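# Press the green lid flat onto the tin

## Task

Push the green lid fully down on the tin so it is seated evenly around its whole rim, then finish with neither arm in contact with the lid.

## Robot and tools

Robot: two arms, left_arm and right_arm, each with six joints and a gripper. In every row and every per-joint list in a result the joint order is waist, shoulder, elbow, wrist pitch, wrist yaw, wrist roll. Stated ranges in rad: waist -2.618 to 3.054, shoulder 0.000 to 3.142, elbow 0.000 to 3.142, wrist pitch -1.571 to 1.571, wrist yaw -1.571 to 1.571, wrist roll -2.094 to 2.094. A joint's true end may sit up to 0.059 rad either side of these values.

Frame: all reported hand positions, velocities and targets use the scene frame. Origin is at table-top height, midway between the nominal arm bases. +z is up, +x points out over the table, and left_arm is on the +y side (arm names do not match image sides). Real bases are offset from nominal; a BASES line, if present, gives their calibrated spots. Printed hand positions can be off by a few cm, more when reaching far. end_effector_position (m) is the point between the finger pads, about 1 cm behind the tips; fingers point along gripper +z and open along gripper y.

Row layout: one list of 14 numbers in [-1, 1] covering both arms: left_arm's 6 joint values then its opening, then right_arm's 6 joint values then its opening. Joint values are offsets, not poses: they count from the Joint targets as they stood when the action (or move) began, not from the previous row. Scale: 1.0 equals 2.224 rad for waist, shoulder, elbow, and 8.485 rad for wrist pitch, yaw, roll. Opening is absolute: +1 fully open, -1 closed. Sending 0 for a joint re-commands its current target; for a gripper, resend its present command to keep it, since 0 means half-open.

execute_actions(actions, cameras): actions is a list of actions; each action is up to 15 rows, one per 1/30 s step; a short table repeats its last row to fill 15 steps. Repeating the same offset in a new action moves the joint further. An action is refused for both arms if any joint would go more than 0.059 rad beyond its range; a malformed action or a failing first action rejects the whole call. Empty actions just reports state and images. cameras selects images: omitted/null/["all"] gives all, [] none; unknown names invalidate the call. Cameras: cam_high, cam_left_wrist, cam_right_wrist, each 896x504.

move(target, speed, blend, opening_speed, blocking, cameras): target is one 14-number row or a list of up to 15 rows, all offsets from the same starting Joint targets. speed is rad/s for the joint with the longest travel, 0.01 to 12.57, default 0.5 (one value or one per target). blend (rad) rounds corners at intermediate targets. opening_speed (0.2 or more, per second on the -1..+1 scale) makes the gripper change gradually. Paths take at least 0.5 s, stop short past 10 s, don't avoid obstacles or the other arm. The move: line reports done, off_target, moving, held or fault, and limits=held if steps were withheld. done does not prove contact or its absence. blocking=false returns after about 0.5 s while it keeps running.

wait(seconds 0 to 10): lets time pass holding commands. stop(): brakes a running move. zoom_image(camera, region [x0,y0,x1,y1] pixels, at most 504x504): closer look at the latest image of that camera. finished_scene(scene=1): ends irreversibly.

Result lines: Joint positions and Joint velocities give per arm the six joints (rad, rad/s) then finger-pad gap (m; 0.094 open). "within noise" means essentially still. Joint targets is what the next offsets count from. Tool commands shows current gripper commands. grip_measured is the measured opening on the command scale, reading up to 2.7 mm wide when empty. Joint torques: same order, positive toward larger angle, include arm weight, noisy; joints 1 to 3 wrap at ±28 N m. "joint sent to its limit" and "joint command not followed" (clearance check altered targets) may appear. Step readings list joint positions at some steps for execute_actions calls only. MOTOR HOT appears at 75 °C; at 90 °C a fault folds that arm and it idles.

Motion limits: each joint target stays within 0.339 rad (big joints) or 2.2 rad (wrist) of its measured angle per step; targets that would move the gripper over 200 mm are scaled back. Large displacements may need several actions.

Care: press the lid down gently and evenly, with moderate targets rather than far past contact, and low speed; hard hits, slams and very hard pushes cost. Don't let the lid or tin fall off the table. Never let the arms collide or one gripper pinch the other. Pushing toward an unreachable pose heats motors; to end a push, command targets back past the Joint positions. Camera cables touching the lid count as contact. Finish with both arms clear of the lid and the lid staying flat on its own; loose objects may be nudged occasionally, so check images before ending.

Each tool is called after "Call:" by a JSON object that holds its "method" and its "body".

## Session

Call:
{"method": "execute_actions", "body": {"actions": []}}

Scene clock: 0.00 s.
left_arm: end_effector_position=(+0.3933, +0.3700, +0.1147) grip_measured=+1.000 end_effector_quat_wxyz=(+0.607, -0.110, +0.785, +0.048) | right_arm: end_effector_position=(+0.3619, -0.2191, +0.1631) grip_measured=+1.000 end_effector_quat_wxyz=(+0.625, +0.013, +0.779, -0.051)
Joint positions: left_arm=[0.02 1.553 0.335 0.952 -0.21 -0.118 0.094] | right_arm=[0.131 1.548 0.342 0.986 0.212 -0.018 0.094]
Joint velocities: within noise
Joint torques (N m): no reading
Motor temperatures (°C): left_arm=[30 41 44 38 30 29 32] | right_arm=[32 48 40 42 26 34 29]
Heat: left arm: 44 °C; right arm: 48 °C.
Joint targets: left_arm=[0.020 1.549 0.338 0.942 -0.211 -0.118] | right_arm=[0.131 1.538 0.350 0.992 0.214 -0.018]
Tool commands: left_gripper/opening=+1.0 right_gripper/opening=+1.0

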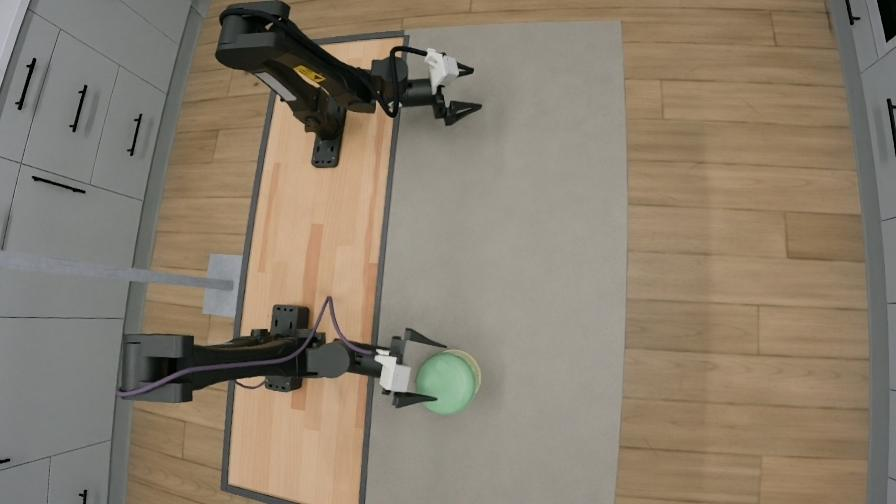

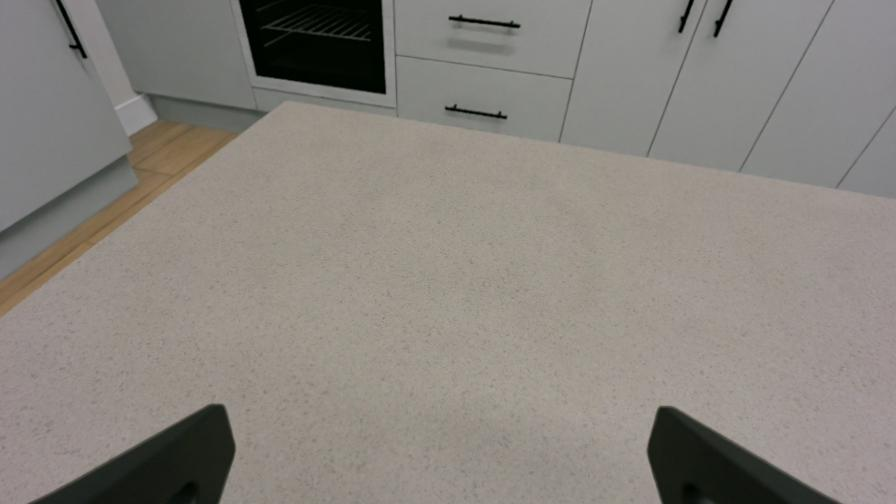

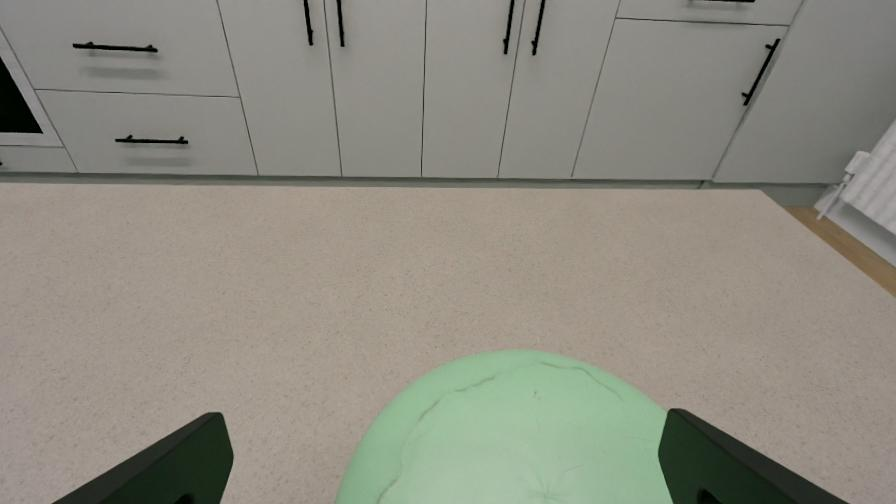

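Call:
{"method": "zoom_image", "body": {"camera": "cam_high", "region": [360, 310, 520, 440]}}

Scaled by 3.150.

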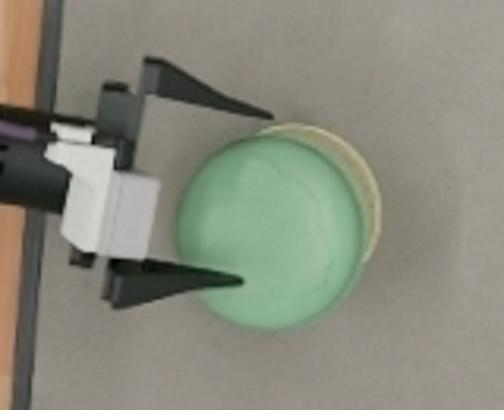

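Call:
{"method": "move", "body": {"target": [[0,0,0,0,0,0,1,0,0,0.382,-0.046,0,0,1],[0,0,0,0,0,0,1,-0.086,0.208,0.697,-0.282,-0.0252,0.002,-1]], "speed": 1.0, "blend": 0.2}}

Scene clock: 9.70 s.
left_arm: end_effector_position=(+0.3933, +0.3700, +0.1147) grip_measured=+1.000 end_effector_quat_wxyz=(+0.607, -0.110, +0.785, +0.048) | right_arm: end_effector_position=(+0.3582, -0.2569, +0.1828) grip_measured=-0.986 end_effector_quat_wxyz=(+0.033, +0.030, +0.999, -0.005)
Joint positions: left_arm=[0.02 1.553 0.335 0.952 -0.21 -0.118 0.094] | right_arm=[-0.056 1.992 1.869 -1.382 0.007 -0.008 0.001]
Joint velocities: within noise
Joint torques (N m): left_arm=[0.01 -6.52 6.91 1.75 -0.03 0] | right_arm=[-0.29 -10.84 7.8 0.27 -0.07 0.03]
Motor temperatures (°C): left_arm=[30 43 45 39 29 29 32] | right_arm=[32 49 42 44 26 34 29]
Heat: left arm: 45 °C; right arm: 49 °C.
Joint targets: left_arm=[0.020 1.549 0.338 0.942 -0.211 -0.118] | right_arm=[-0.060 2.001 1.900 -1.400 0.000 -0.001]
move: done

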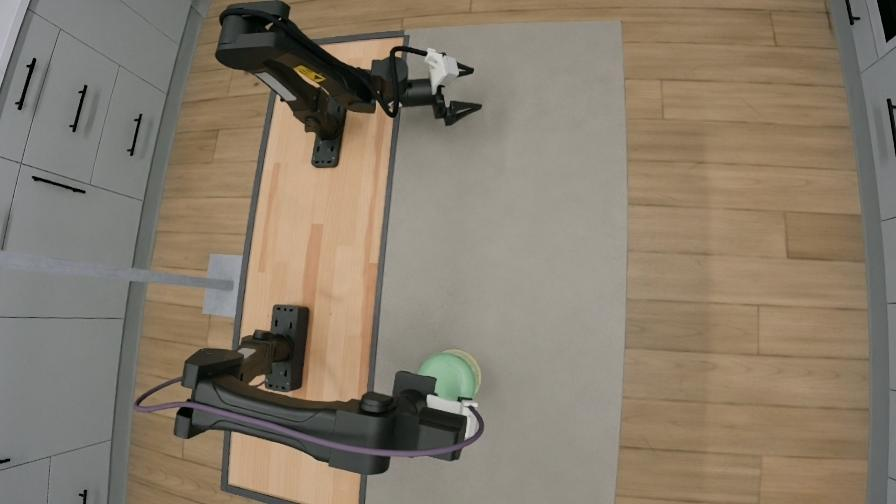

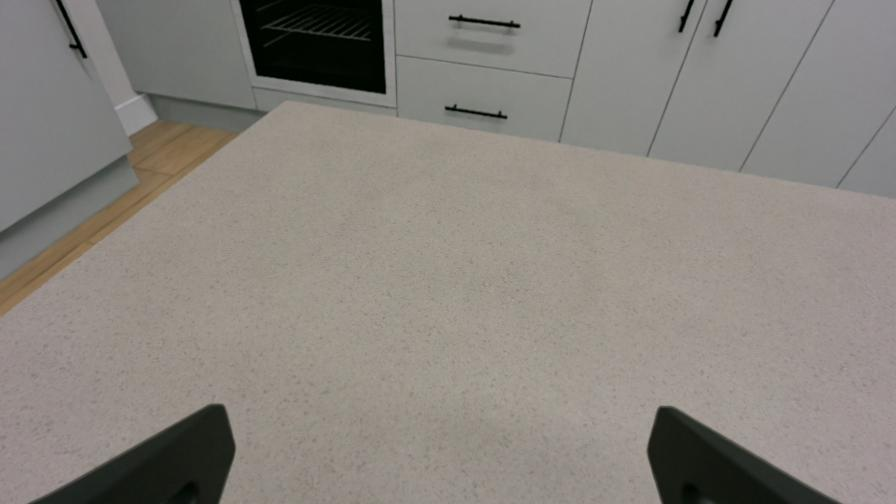

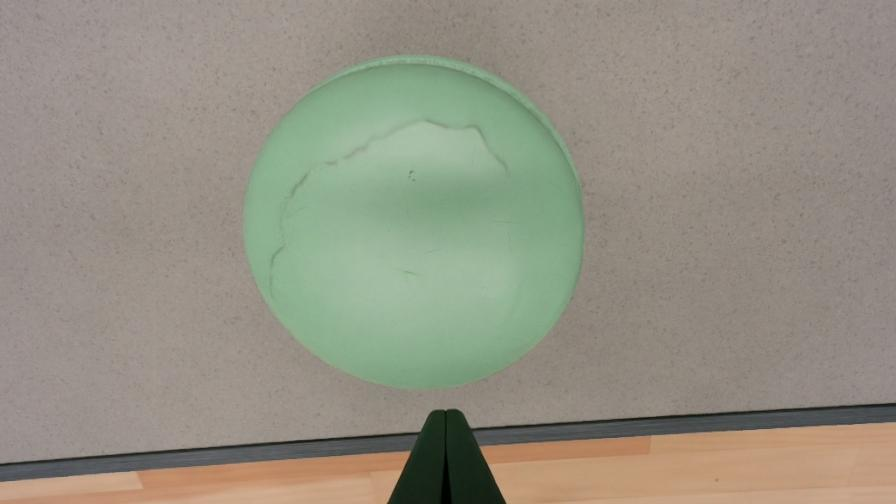

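Call:
{"method": "zoom_image", "body": {"camera": "cam_right_wrist", "region": [220, 30, 620, 410]}}

Call:
{"method": "zoom_image", "body": {"camera": "cam_high", "region": [390, 330, 510, 430]}}

Scaled by 1.260.

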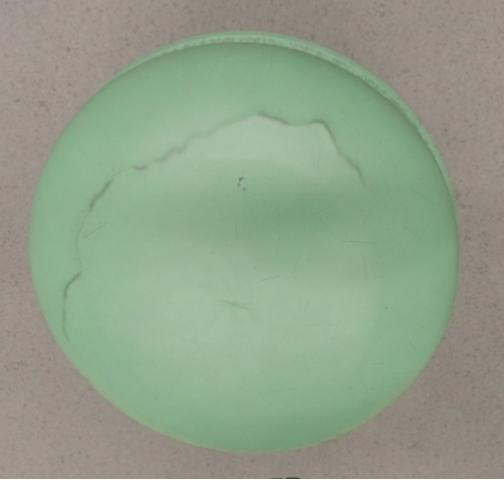

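Scaled by 4.200.

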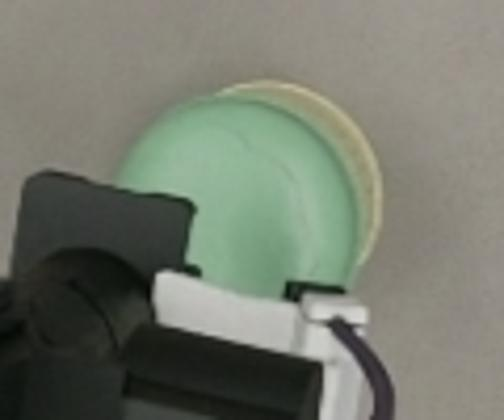

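Call:
{"method": "move", "body": {"target": [-0.4586,0,0,0.01,0.0249,0.0139,-1,0,0,0,0,0,0,-1], "speed": 1.0}}

Scene clock: 14.40 s.
left_arm: end_effector_position=(+0.2137, -0.0073, +0.1301) grip_measured=-0.973 end_effector_quat_wxyz=(+0.554, +0.371, +0.679, -0.308) | right_arm: end_effector_position=(+0.3581, -0.2569, +0.1828) grip_measured=-0.986 end_effector_quat_wxyz=(+0.033, +0.030, +0.999, -0.005)
Joint positions: left_arm=[-0.998 1.553 0.335 1.019 -0.009 -0.01 0.001] | right_arm=[-0.056 1.992 1.87 -1.383 0.007 -0.008 0.001]
Joint velocities: within noise
Joint torques (N m): left_arm=[-0.17 -6.52 6.98 1.93 0.11 0.11] | right_arm=[-0.34 -10.89 7.69 0.27 -0.06 0.08]
Motor temperatures (°C): left_arm=[30 44 45 40 29 29 32] | right_arm=[32 50 42 43 26 34 30]
Heat: left arm: 45 °C; right arm: 50 °C.
Joint targets: left_arm=[-1.000 1.549 0.338 1.027 0.001 0.000] | right_arm=[-0.060 2.001 1.901 -1.400 0.000 -0.001]
move: done

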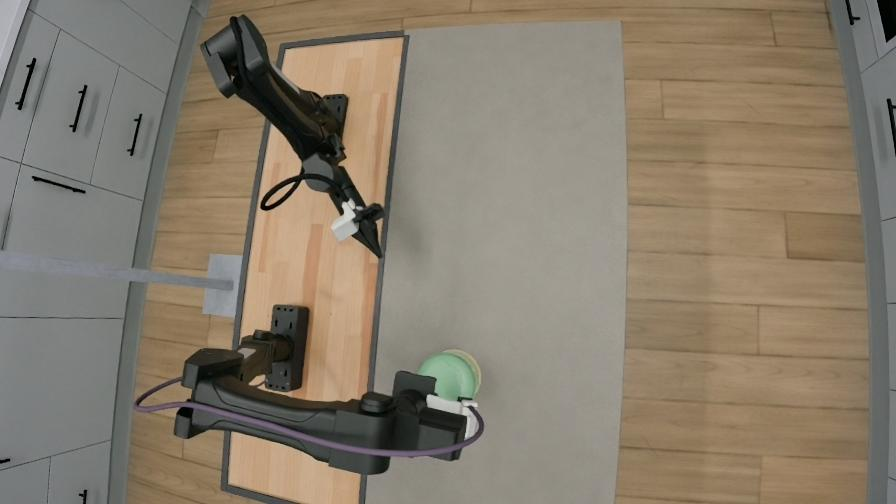

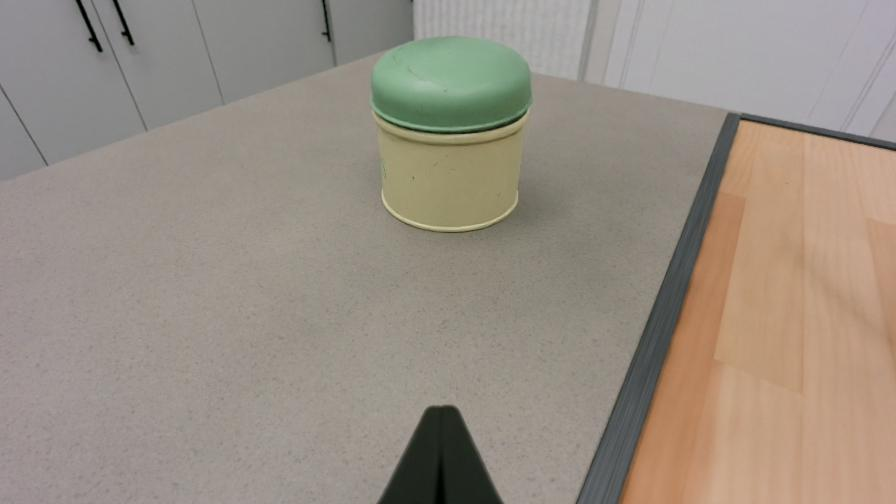

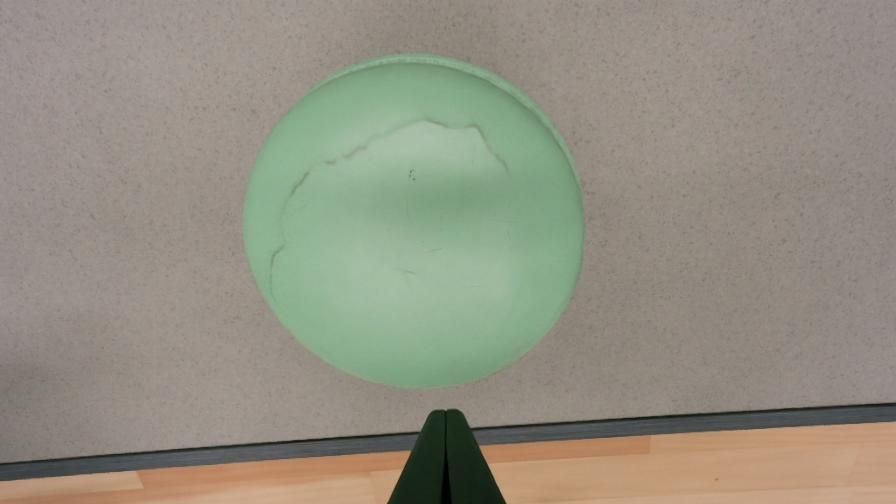

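Call:
{"method": "zoom_image", "body": {"camera": "cam_left_wrist", "region": [350, 20, 560, 240]}}

Scaled by 2.291.

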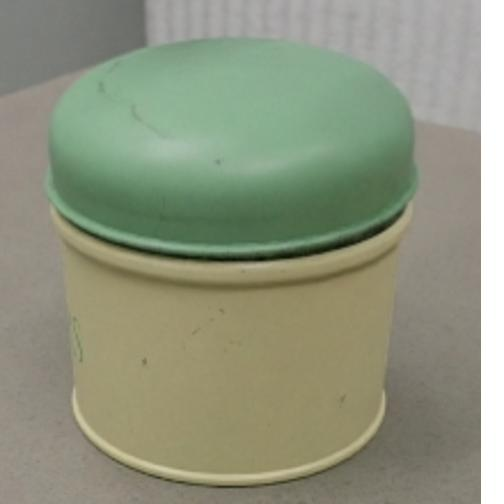

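Call:
{"method": "move", "body": {"target": [0,0,0,0.0177,0,0,-1,0.0135,0.1398,0.214,-0.0165,0,0,-1], "speed": 0.7}}

Call:
{"method": "zoom_image", "body": {"camera": "cam_left_wrist", "region": [330, 0, 610, 360]}}

Scene clock: 19.23 s.
left_arm: end_effector_position=(+0.2161, -0.0112, +0.1659) grip_measured=-0.973 end_effector_quat_wxyz=(+0.601, +0.348, +0.637, -0.334) | right_arm: end_effector_position=(+0.4253, -0.2513, +0.1795) grip_measured=-0.986 end_effector_quat_wxyz=(+0.046, +0.019, +0.999, -0.005)
Joint positions: left_arm=[-0.998 1.553 0.335 1.165 -0.009 -0.007 0.001] | right_arm=[-0.034 2.303 2.346 -1.521 0.007 -0.008 0.001]
Joint velocities: within noise
Joint torques (N m): left_arm=[-0.17 -6.53 6.97 1.98 0.11 0.08] | right_arm=[0.28 -13.63 7.57 0.29 -0.06 0.06]
Motor temperatures (°C): left_arm=[30 44 45 41 29 29 33] | right_arm=[32 51 43 42 26 34 30]
Heat: left arm: 45 °C; right arm: 51 °C.
Joint targets: left_arm=[-1.000 1.549 0.338 1.177 0.000 0.000] | right_arm=[-0.030 2.312 2.376 -1.540 0.000 -0.001]
move: done

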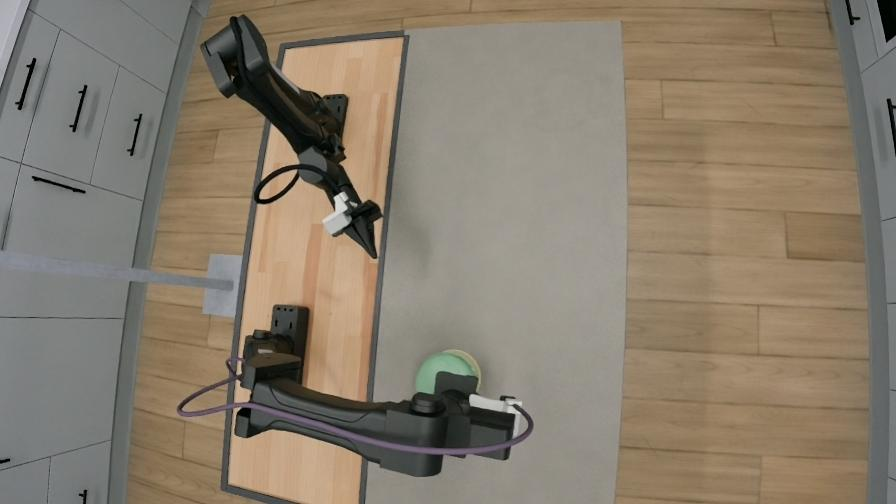

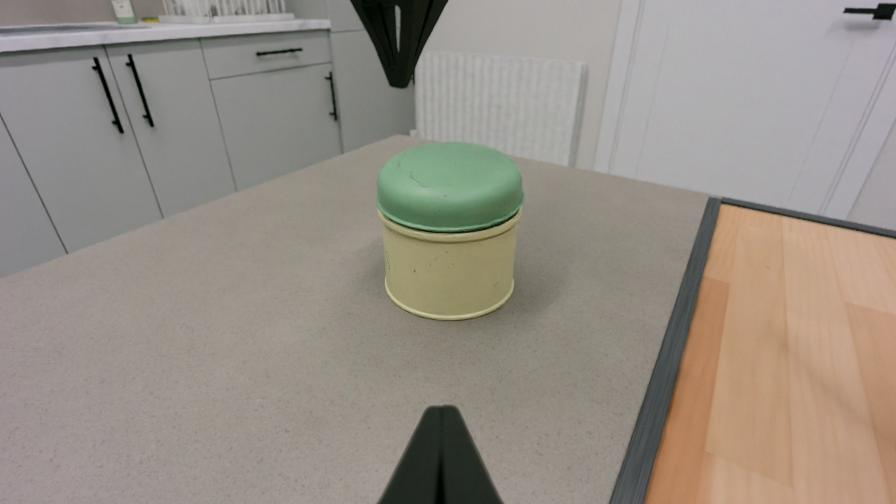

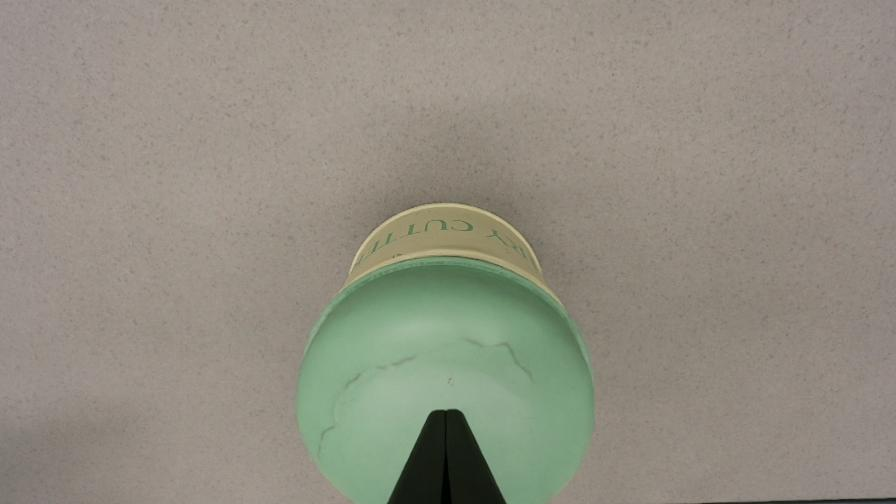

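Scaled by 1.400.

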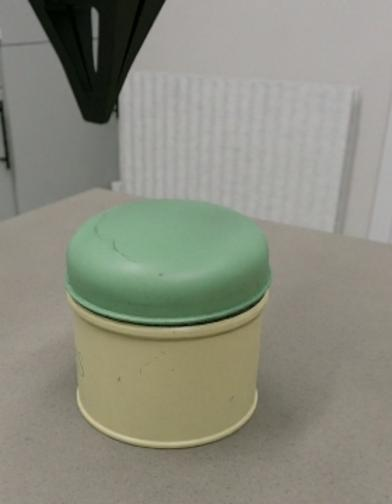

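Call:
{"method": "move", "body": {"target": [0,0,0,0,0,0,-1,-0.0101,-0.1255,-0.281,0.0382,0,0,-1], "speed": 0.6}}

Call:
{"method": "zoom_image", "body": {"camera": "cam_left_wrist", "region": [350, 60, 560, 340]}}

Scene clock: 22.60 s.
left_arm: end_effector_position=(+0.2161, -0.0112, +0.1660) grip_measured=-0.973 end_effector_quat_wxyz=(+0.601, +0.348, +0.637, -0.334) | right_arm: end_effector_position=(+0.3693, -0.2537, +0.1305) grip_measured=-0.986 end_effector_quat_wxyz=(+0.018, +0.026, +0.999, -0.004)
Joint positions: left_arm=[-0.998 1.553 0.335 1.165 -0.009 -0.007 0.001] | right_arm=[-0.047 2.063 1.767 -1.238 0.006 -0.008 0.001]
Joint velocities: within noise
Joint torques (N m): left_arm=[-0.18 -6.53 6.98 1.99 0.11 0.08] | right_arm=[-0.54 -15.46 4.15 0.62 -0.04 0.07]
Motor temperatures (°C): left_arm=[30 44 45 42 29 29 33] | right_arm=[32 53 43 42 26 34 30]
Heat: left arm: 45 °C; right arm: 53 °C.
Joint targets: left_arm=[-1.000 1.549 0.338 1.177 0.000 0.000] | right_arm=[-0.053 2.033 1.752 -1.216 0.000 -0.001]
move: done

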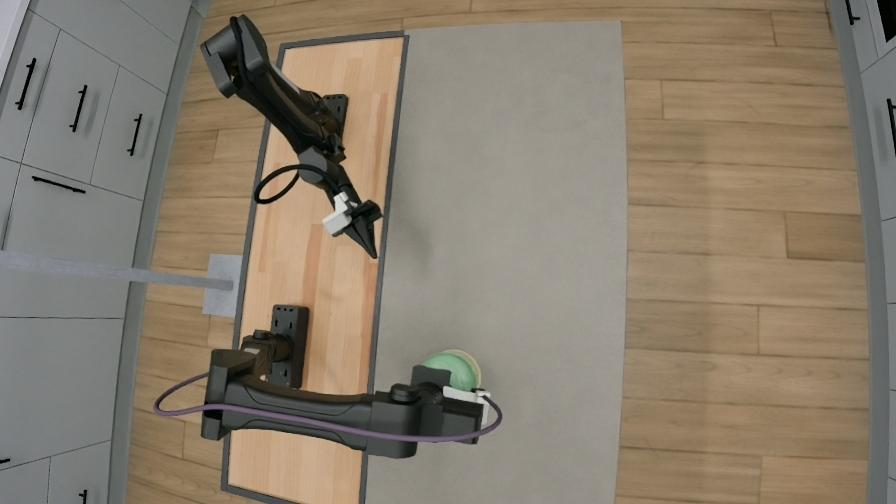

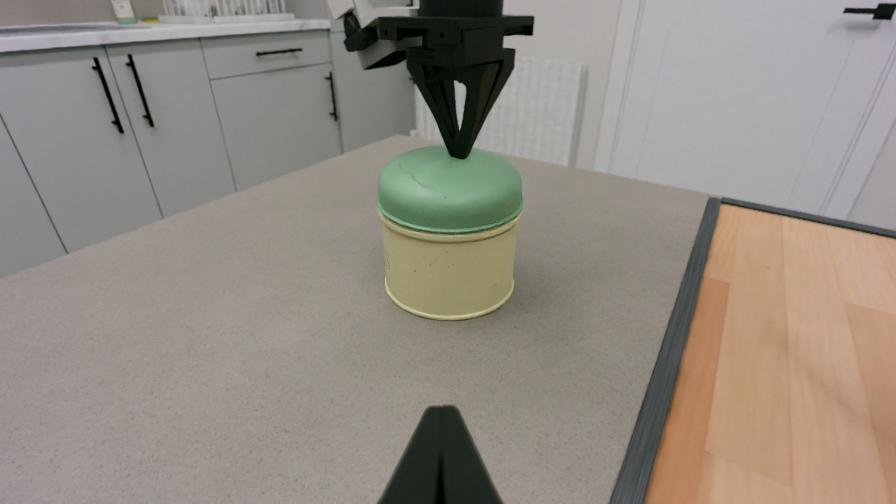

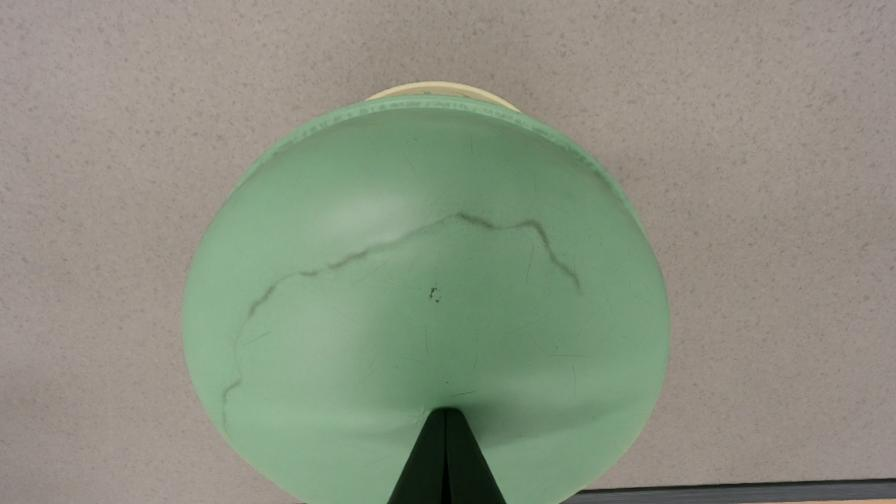

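Scaled by 1.800.

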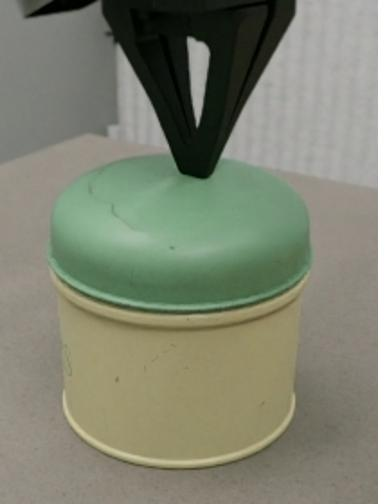

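Call:
{"method": "move", "body": {"target": [0,0,0,0,0,0,-1,0,0.0037,-0.0305,0.009,0,0,-1], "speed": 0.1}}

Call:
{"method": "zoom_image", "body": {"camera": "cam_left_wrist", "region": [350, 60, 560, 340]}}

Scene clock: 24.53 s.
left_arm: end_effector_position=(+0.2161, -0.0112, +0.1660) grip_measured=-0.973 end_effector_quat_wxyz=(+0.601, +0.348, +0.637, -0.334) | right_arm: end_effector_position=(+0.3698, -0.2537, +0.1269) grip_measured=-0.986 end_effector_quat_wxyz=(+0.033, +0.026, +0.999, -0.004)
Joint positions: left_arm=[-0.998 1.553 0.335 1.165 -0.009 -0.007 0.001] | right_arm=[-0.047 2.036 1.712 -1.18 0.006 -0.008 0.001]
Joint velocities: within noise
Joint torques (N m): left_arm=[-0.17 -6.54 6.97 1.98 0.11 0.08] | right_arm=[-0.36 -11.9 3.33 0.9 -0.04 0.07]
Motor temperatures (°C): left_arm=[30 44 45 42 29 29 33] | right_arm=[32 53 43 42 26 34 30]
Heat: left arm: 45 °C; right arm: 53 °C.
Joint targets: left_arm=[-1.000 1.549 0.338 1.177 0.000 0.000] | right_arm=[-0.053 2.041 1.684 -1.140 0.000 -0.001]
move: off_target (right_arm); right_arm: the wrist pitch is farthest, 0.040 rad from its target

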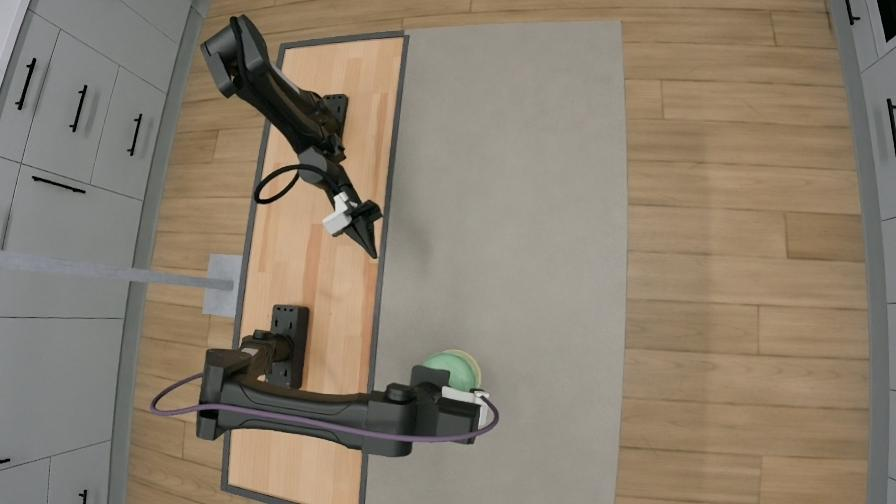

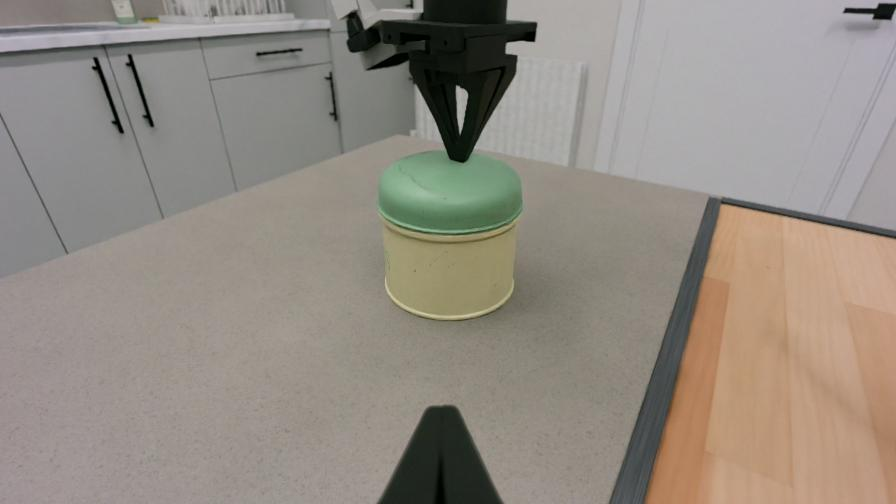

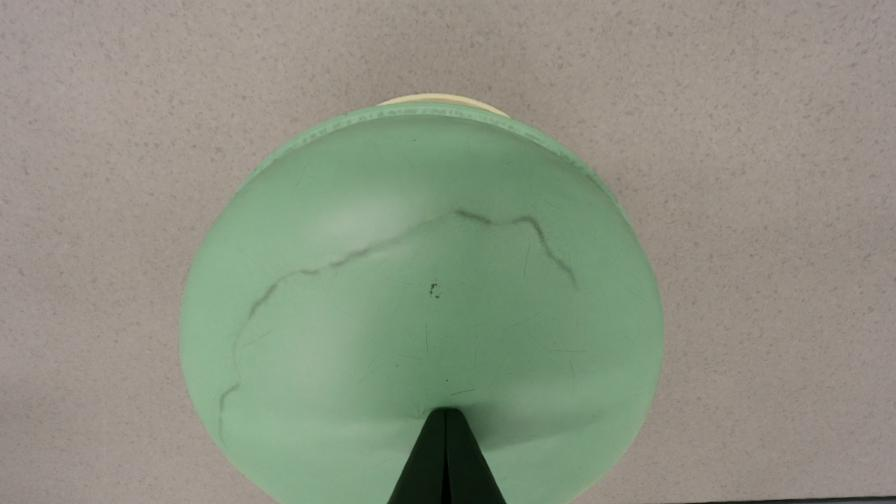

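Scaled by 1.800.

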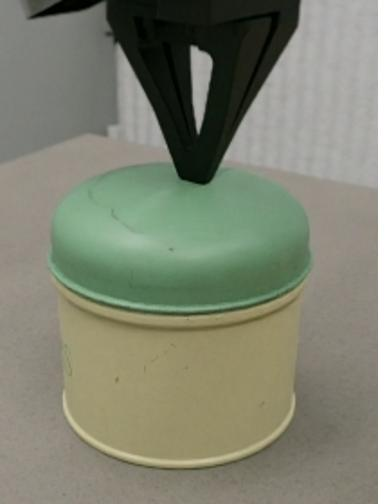

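Call:
{"method": "move", "body": {"target": [0,0,0,0,0,0,-1,0,0.0015,-0.032,0.0088,0,0,-1], "speed": 0.1}}

Call:
{"method": "zoom_image", "body": {"camera": "cam_left_wrist", "region": [350, 60, 560, 340]}}

Scene clock: 26.23 s.
left_arm: end_effector_position=(+0.2161, -0.0112, +0.1660) grip_measured=-0.973 end_effector_quat_wxyz=(+0.601, +0.348, +0.637, -0.334) | right_arm: end_effector_position=(+0.3694, -0.2536, +0.1262) grip_measured=-0.986 end_effector_quat_wxyz=(+0.050, +0.026, +0.998, -0.004)
Joint positions: left_arm=[-0.998 1.553 0.335 1.165 -0.009 -0.007 0.001] | right_arm=[-0.047 2.001 1.655 -1.124 0.006 -0.008 0.001]
Joint velocities: within noise
Joint torques (N m): left_arm=[-0.17 -6.53 6.98 1.98 0.11 0.08] | right_arm=[-0.51 -7.91 2.32 1.18 -0.02 0.07]
Motor temperatures (°C): left_arm=[30 44 45 42 29 29 33] | right_arm=[32 53 42 42 26 34 30]
Heat: left arm: 45 °C; right arm: 53 °C.
Joint targets: left_arm=[-1.000 1.549 0.338 1.177 0.000 0.000] | right_arm=[-0.053 2.044 1.612 -1.065 0.000 -0.001]
move: off_target (right_arm); right_arm: the wrist pitch is farthest, 0.058 rad from its target

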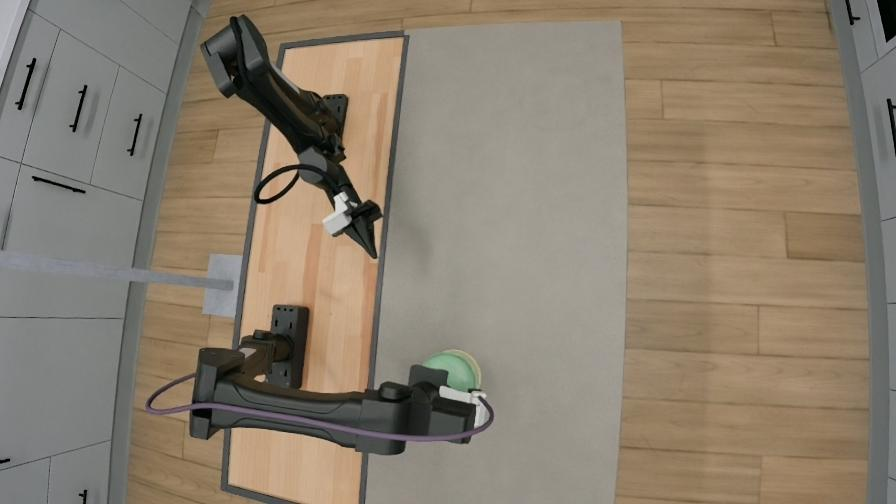

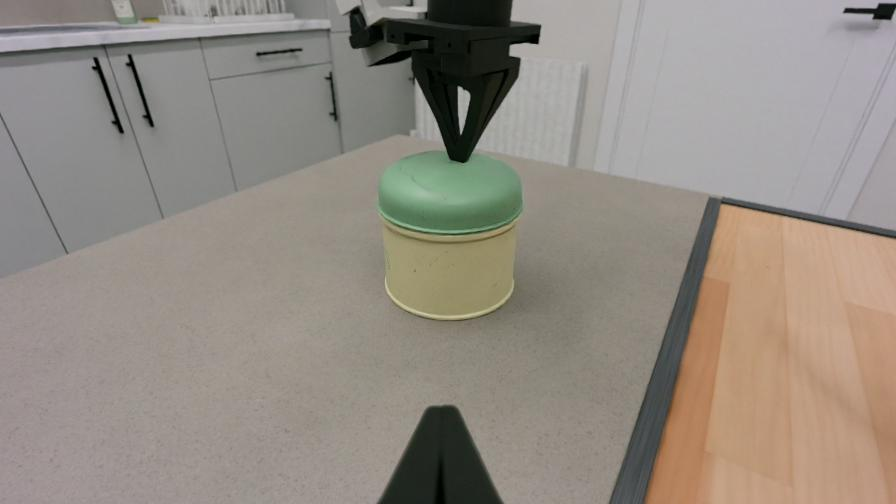

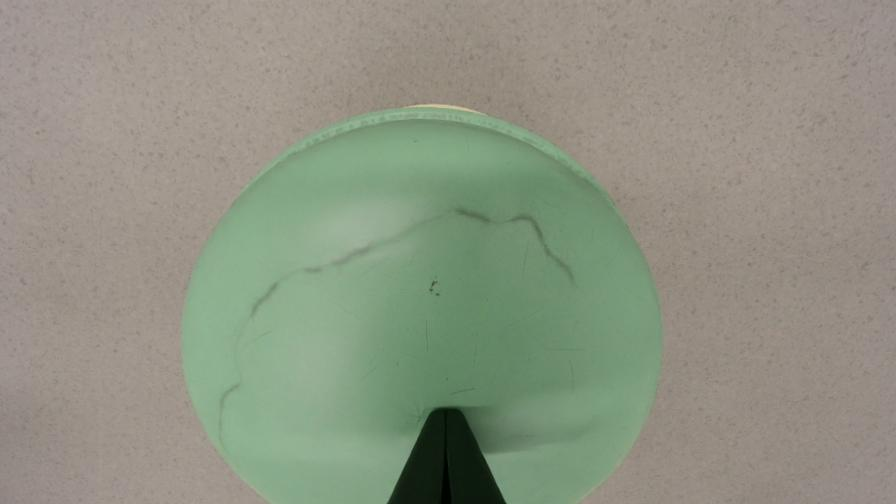

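Scaled by 1.800.

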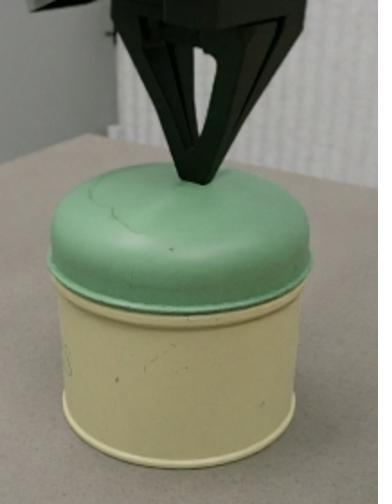

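Call:
{"method": "move", "body": {"target": [[0,0,0,0,0,0,-1,0,-0.0058,0.0881,-0.02475,0,0,-1],[0,0,0,0,0,0,-1,-0.0153,-0.0351,0.0373,-0.0191,0,0,-1],[0,0,0,0,0,0,-1,-0.0153,-0.0261,-0.022,-0.0013,0,0,-1]], "speed": [0.4,0.3,0.12]}}

Call:
{"method": "zoom_image", "body": {"camera": "cam_left_wrist", "region": [350, 60, 560, 340]}}

Scene clock: 32.17 s.
left_arm: end_effector_position=(+0.2161, -0.0112, +0.1660) grip_measured=-0.973 end_effector_quat_wxyz=(+0.601, +0.348, +0.637, -0.334) | right_arm: end_effector_position=(+0.3523, -0.2671, +0.1251) grip_measured=-0.986 end_effector_quat_wxyz=(+0.038, +0.044, +0.998, -0.005)
Joint positions: left_arm=[-0.998 1.553 0.335 1.165 -0.009 -0.007 0.001] | right_arm=[-0.084 1.963 1.598 -1.131 0.006 -0.008 0.001]
Joint velocities: within noise
Joint torques (N m): left_arm=[-0.17 -6.53 6.98 1.98 0.11 0.08] | right_arm=[-0.25 -9.39 2.8 1.12 -0.06 0.07]
Motor temperatures (°C): left_arm=[30 45 45 43 29 29 33] | right_arm=[32 53 42 42 26 33 30]
Heat: left arm: 45 °C; right arm: 53 °C.
Joint targets: left_arm=[-1.000 1.549 0.338 1.177 0.000 0.000] | right_arm=[-0.087 1.987 1.564 -1.076 0.000 -0.001]
move: off_target (right_arm); right_arm: the wrist pitch is farthest, 0.055 rad from its target

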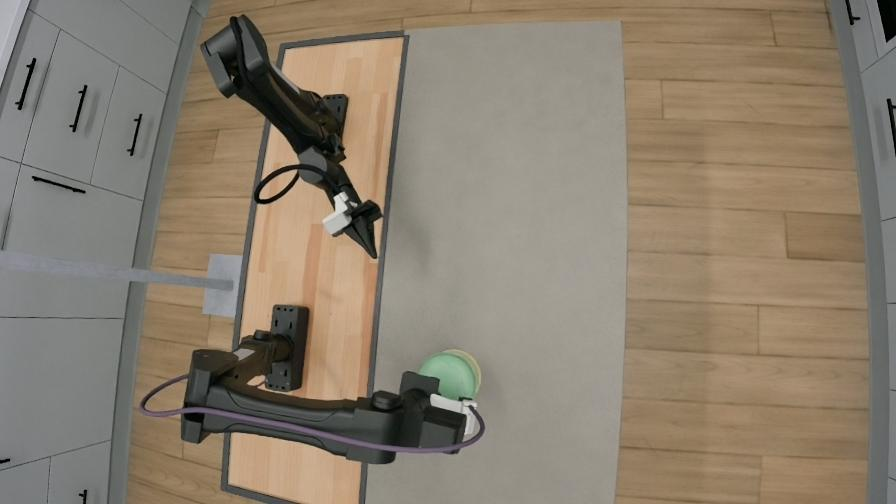

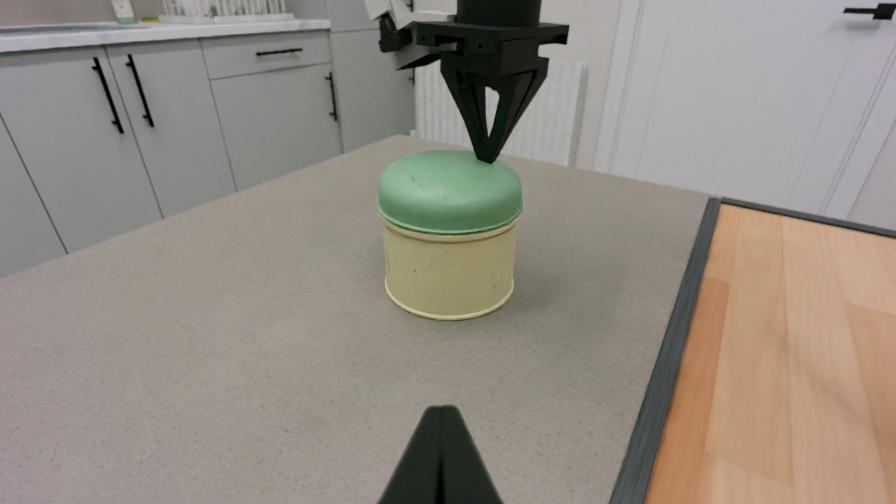

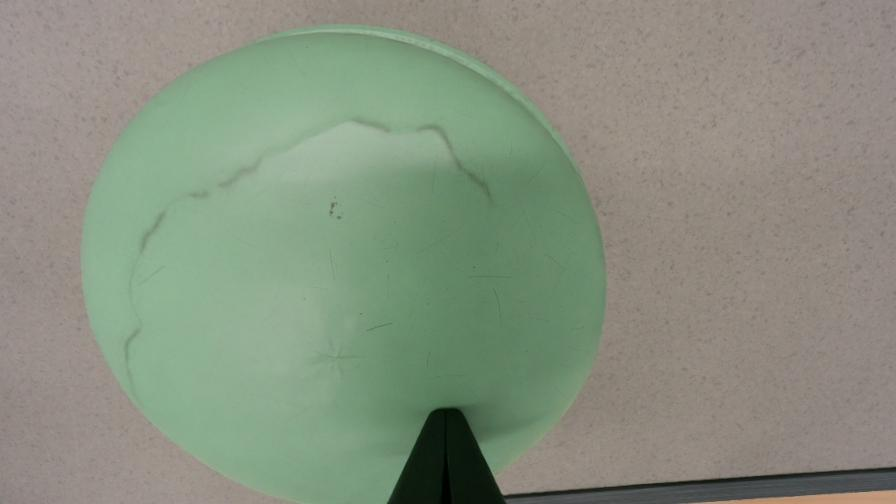

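Scaled by 1.800.

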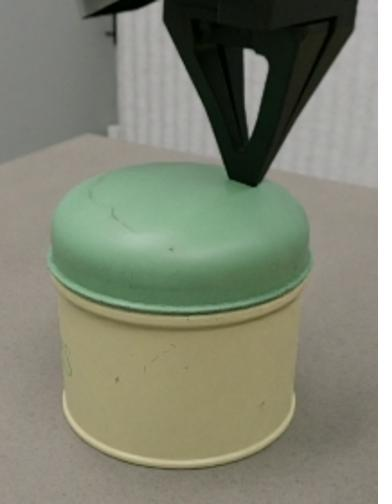

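Call:
{"method": "zoom_image", "body": {"camera": "cam_left_wrist", "region": [370, 190, 530, 250]}}

Scaled by 3.150.

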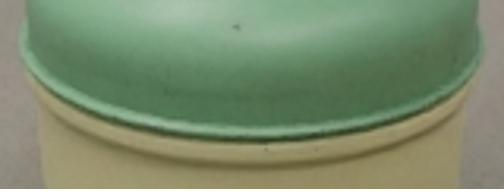

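Call:
{"method": "move", "body": {"target": [0,0.3035,0.135,0.0411,0,0,-1,0,-0.009,0.0593,-0.0178,0,0,-1], "speed": 0.7}}

Call:
{"method": "zoom_image", "body": {"camera": "cam_left_wrist", "region": [300, 0, 700, 300]}}

Scene clock: 36.43 s.
left_arm: end_effector_position=(+0.2553, -0.0747, +0.0531) grip_measured=-0.973 end_effector_quat_wxyz=(+0.568, +0.366, +0.667, -0.315) | right_arm: end_effector_position=(+0.3511, -0.2670, +0.1411) grip_measured=-0.986 end_effector_quat_wxyz=(+0.031, +0.044, +0.999, -0.004)
Joint positions: left_arm=[-0.998 2.201 0.622 1.421 -0.009 -0.005 0.001] | right_arm=[-0.084 1.964 1.665 -1.209 0.006 -0.008 0.001]
Joint velocities: within noise
Joint torques (N m): left_arm=[-0.2 -8.8 5.98 2.86 0.11 0.06] | right_arm=[-0.27 -11.32 7.66 0.25 -0.07 0.03]
Motor temperatures (°C): left_arm=[30 45 45 44 29 28 33] | right_arm=[32 53 42 41 26 33 30]
Heat: left arm: 45 °C; right arm: 53 °C.
Joint targets: left_arm=[-1.000 2.225 0.639 1.526 0.001 0.000] | right_arm=[-0.087 1.966 1.695 -1.227 0.000 -0.001]
move: off_target (left_arm); left_arm: the wrist pitch is farthest, 0.105 rad from its target

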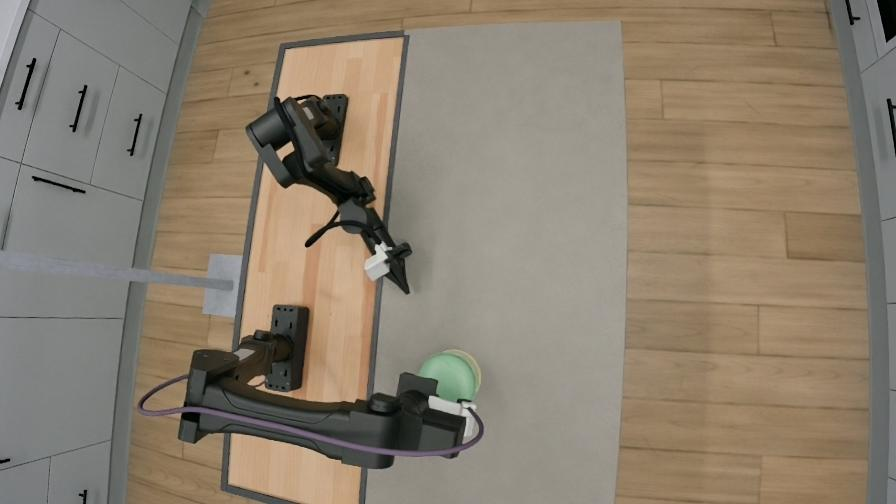

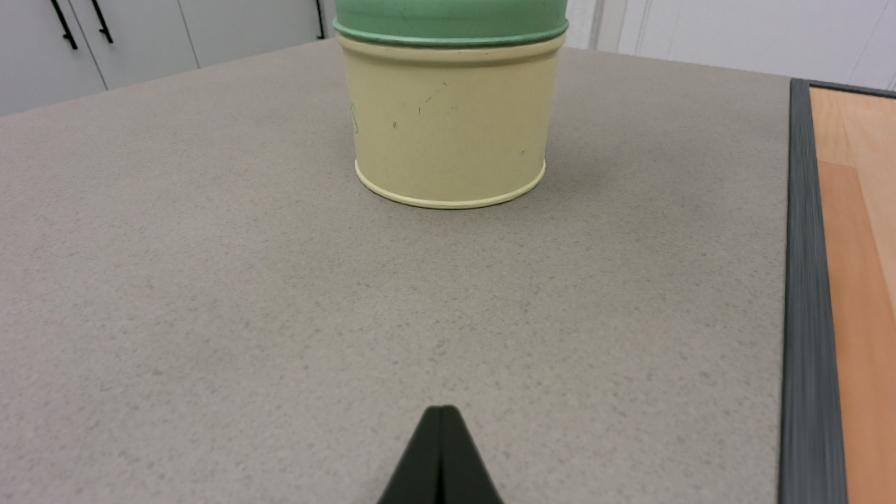

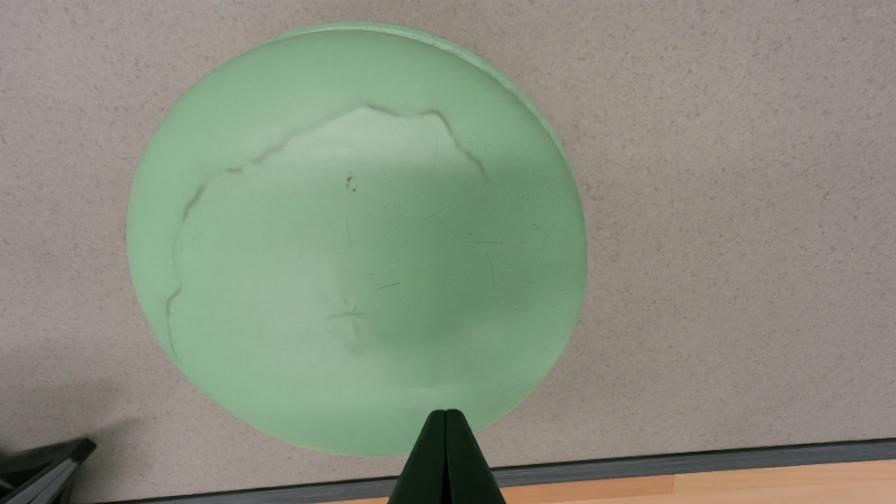

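Scaled by 1.260.

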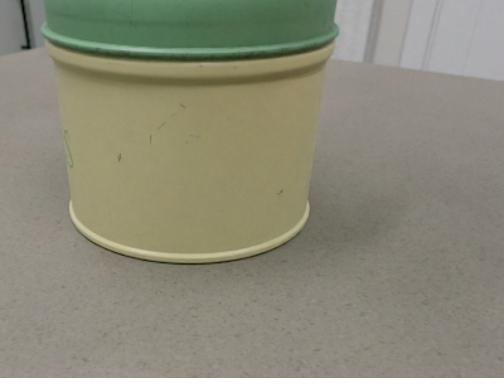

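Call:
{"method": "zoom_image", "body": {"camera": "cam_left_wrist", "region": [325, 0, 575, 80]}}

Scaled by 2.016.

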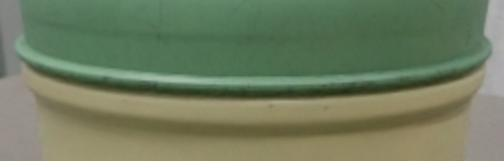

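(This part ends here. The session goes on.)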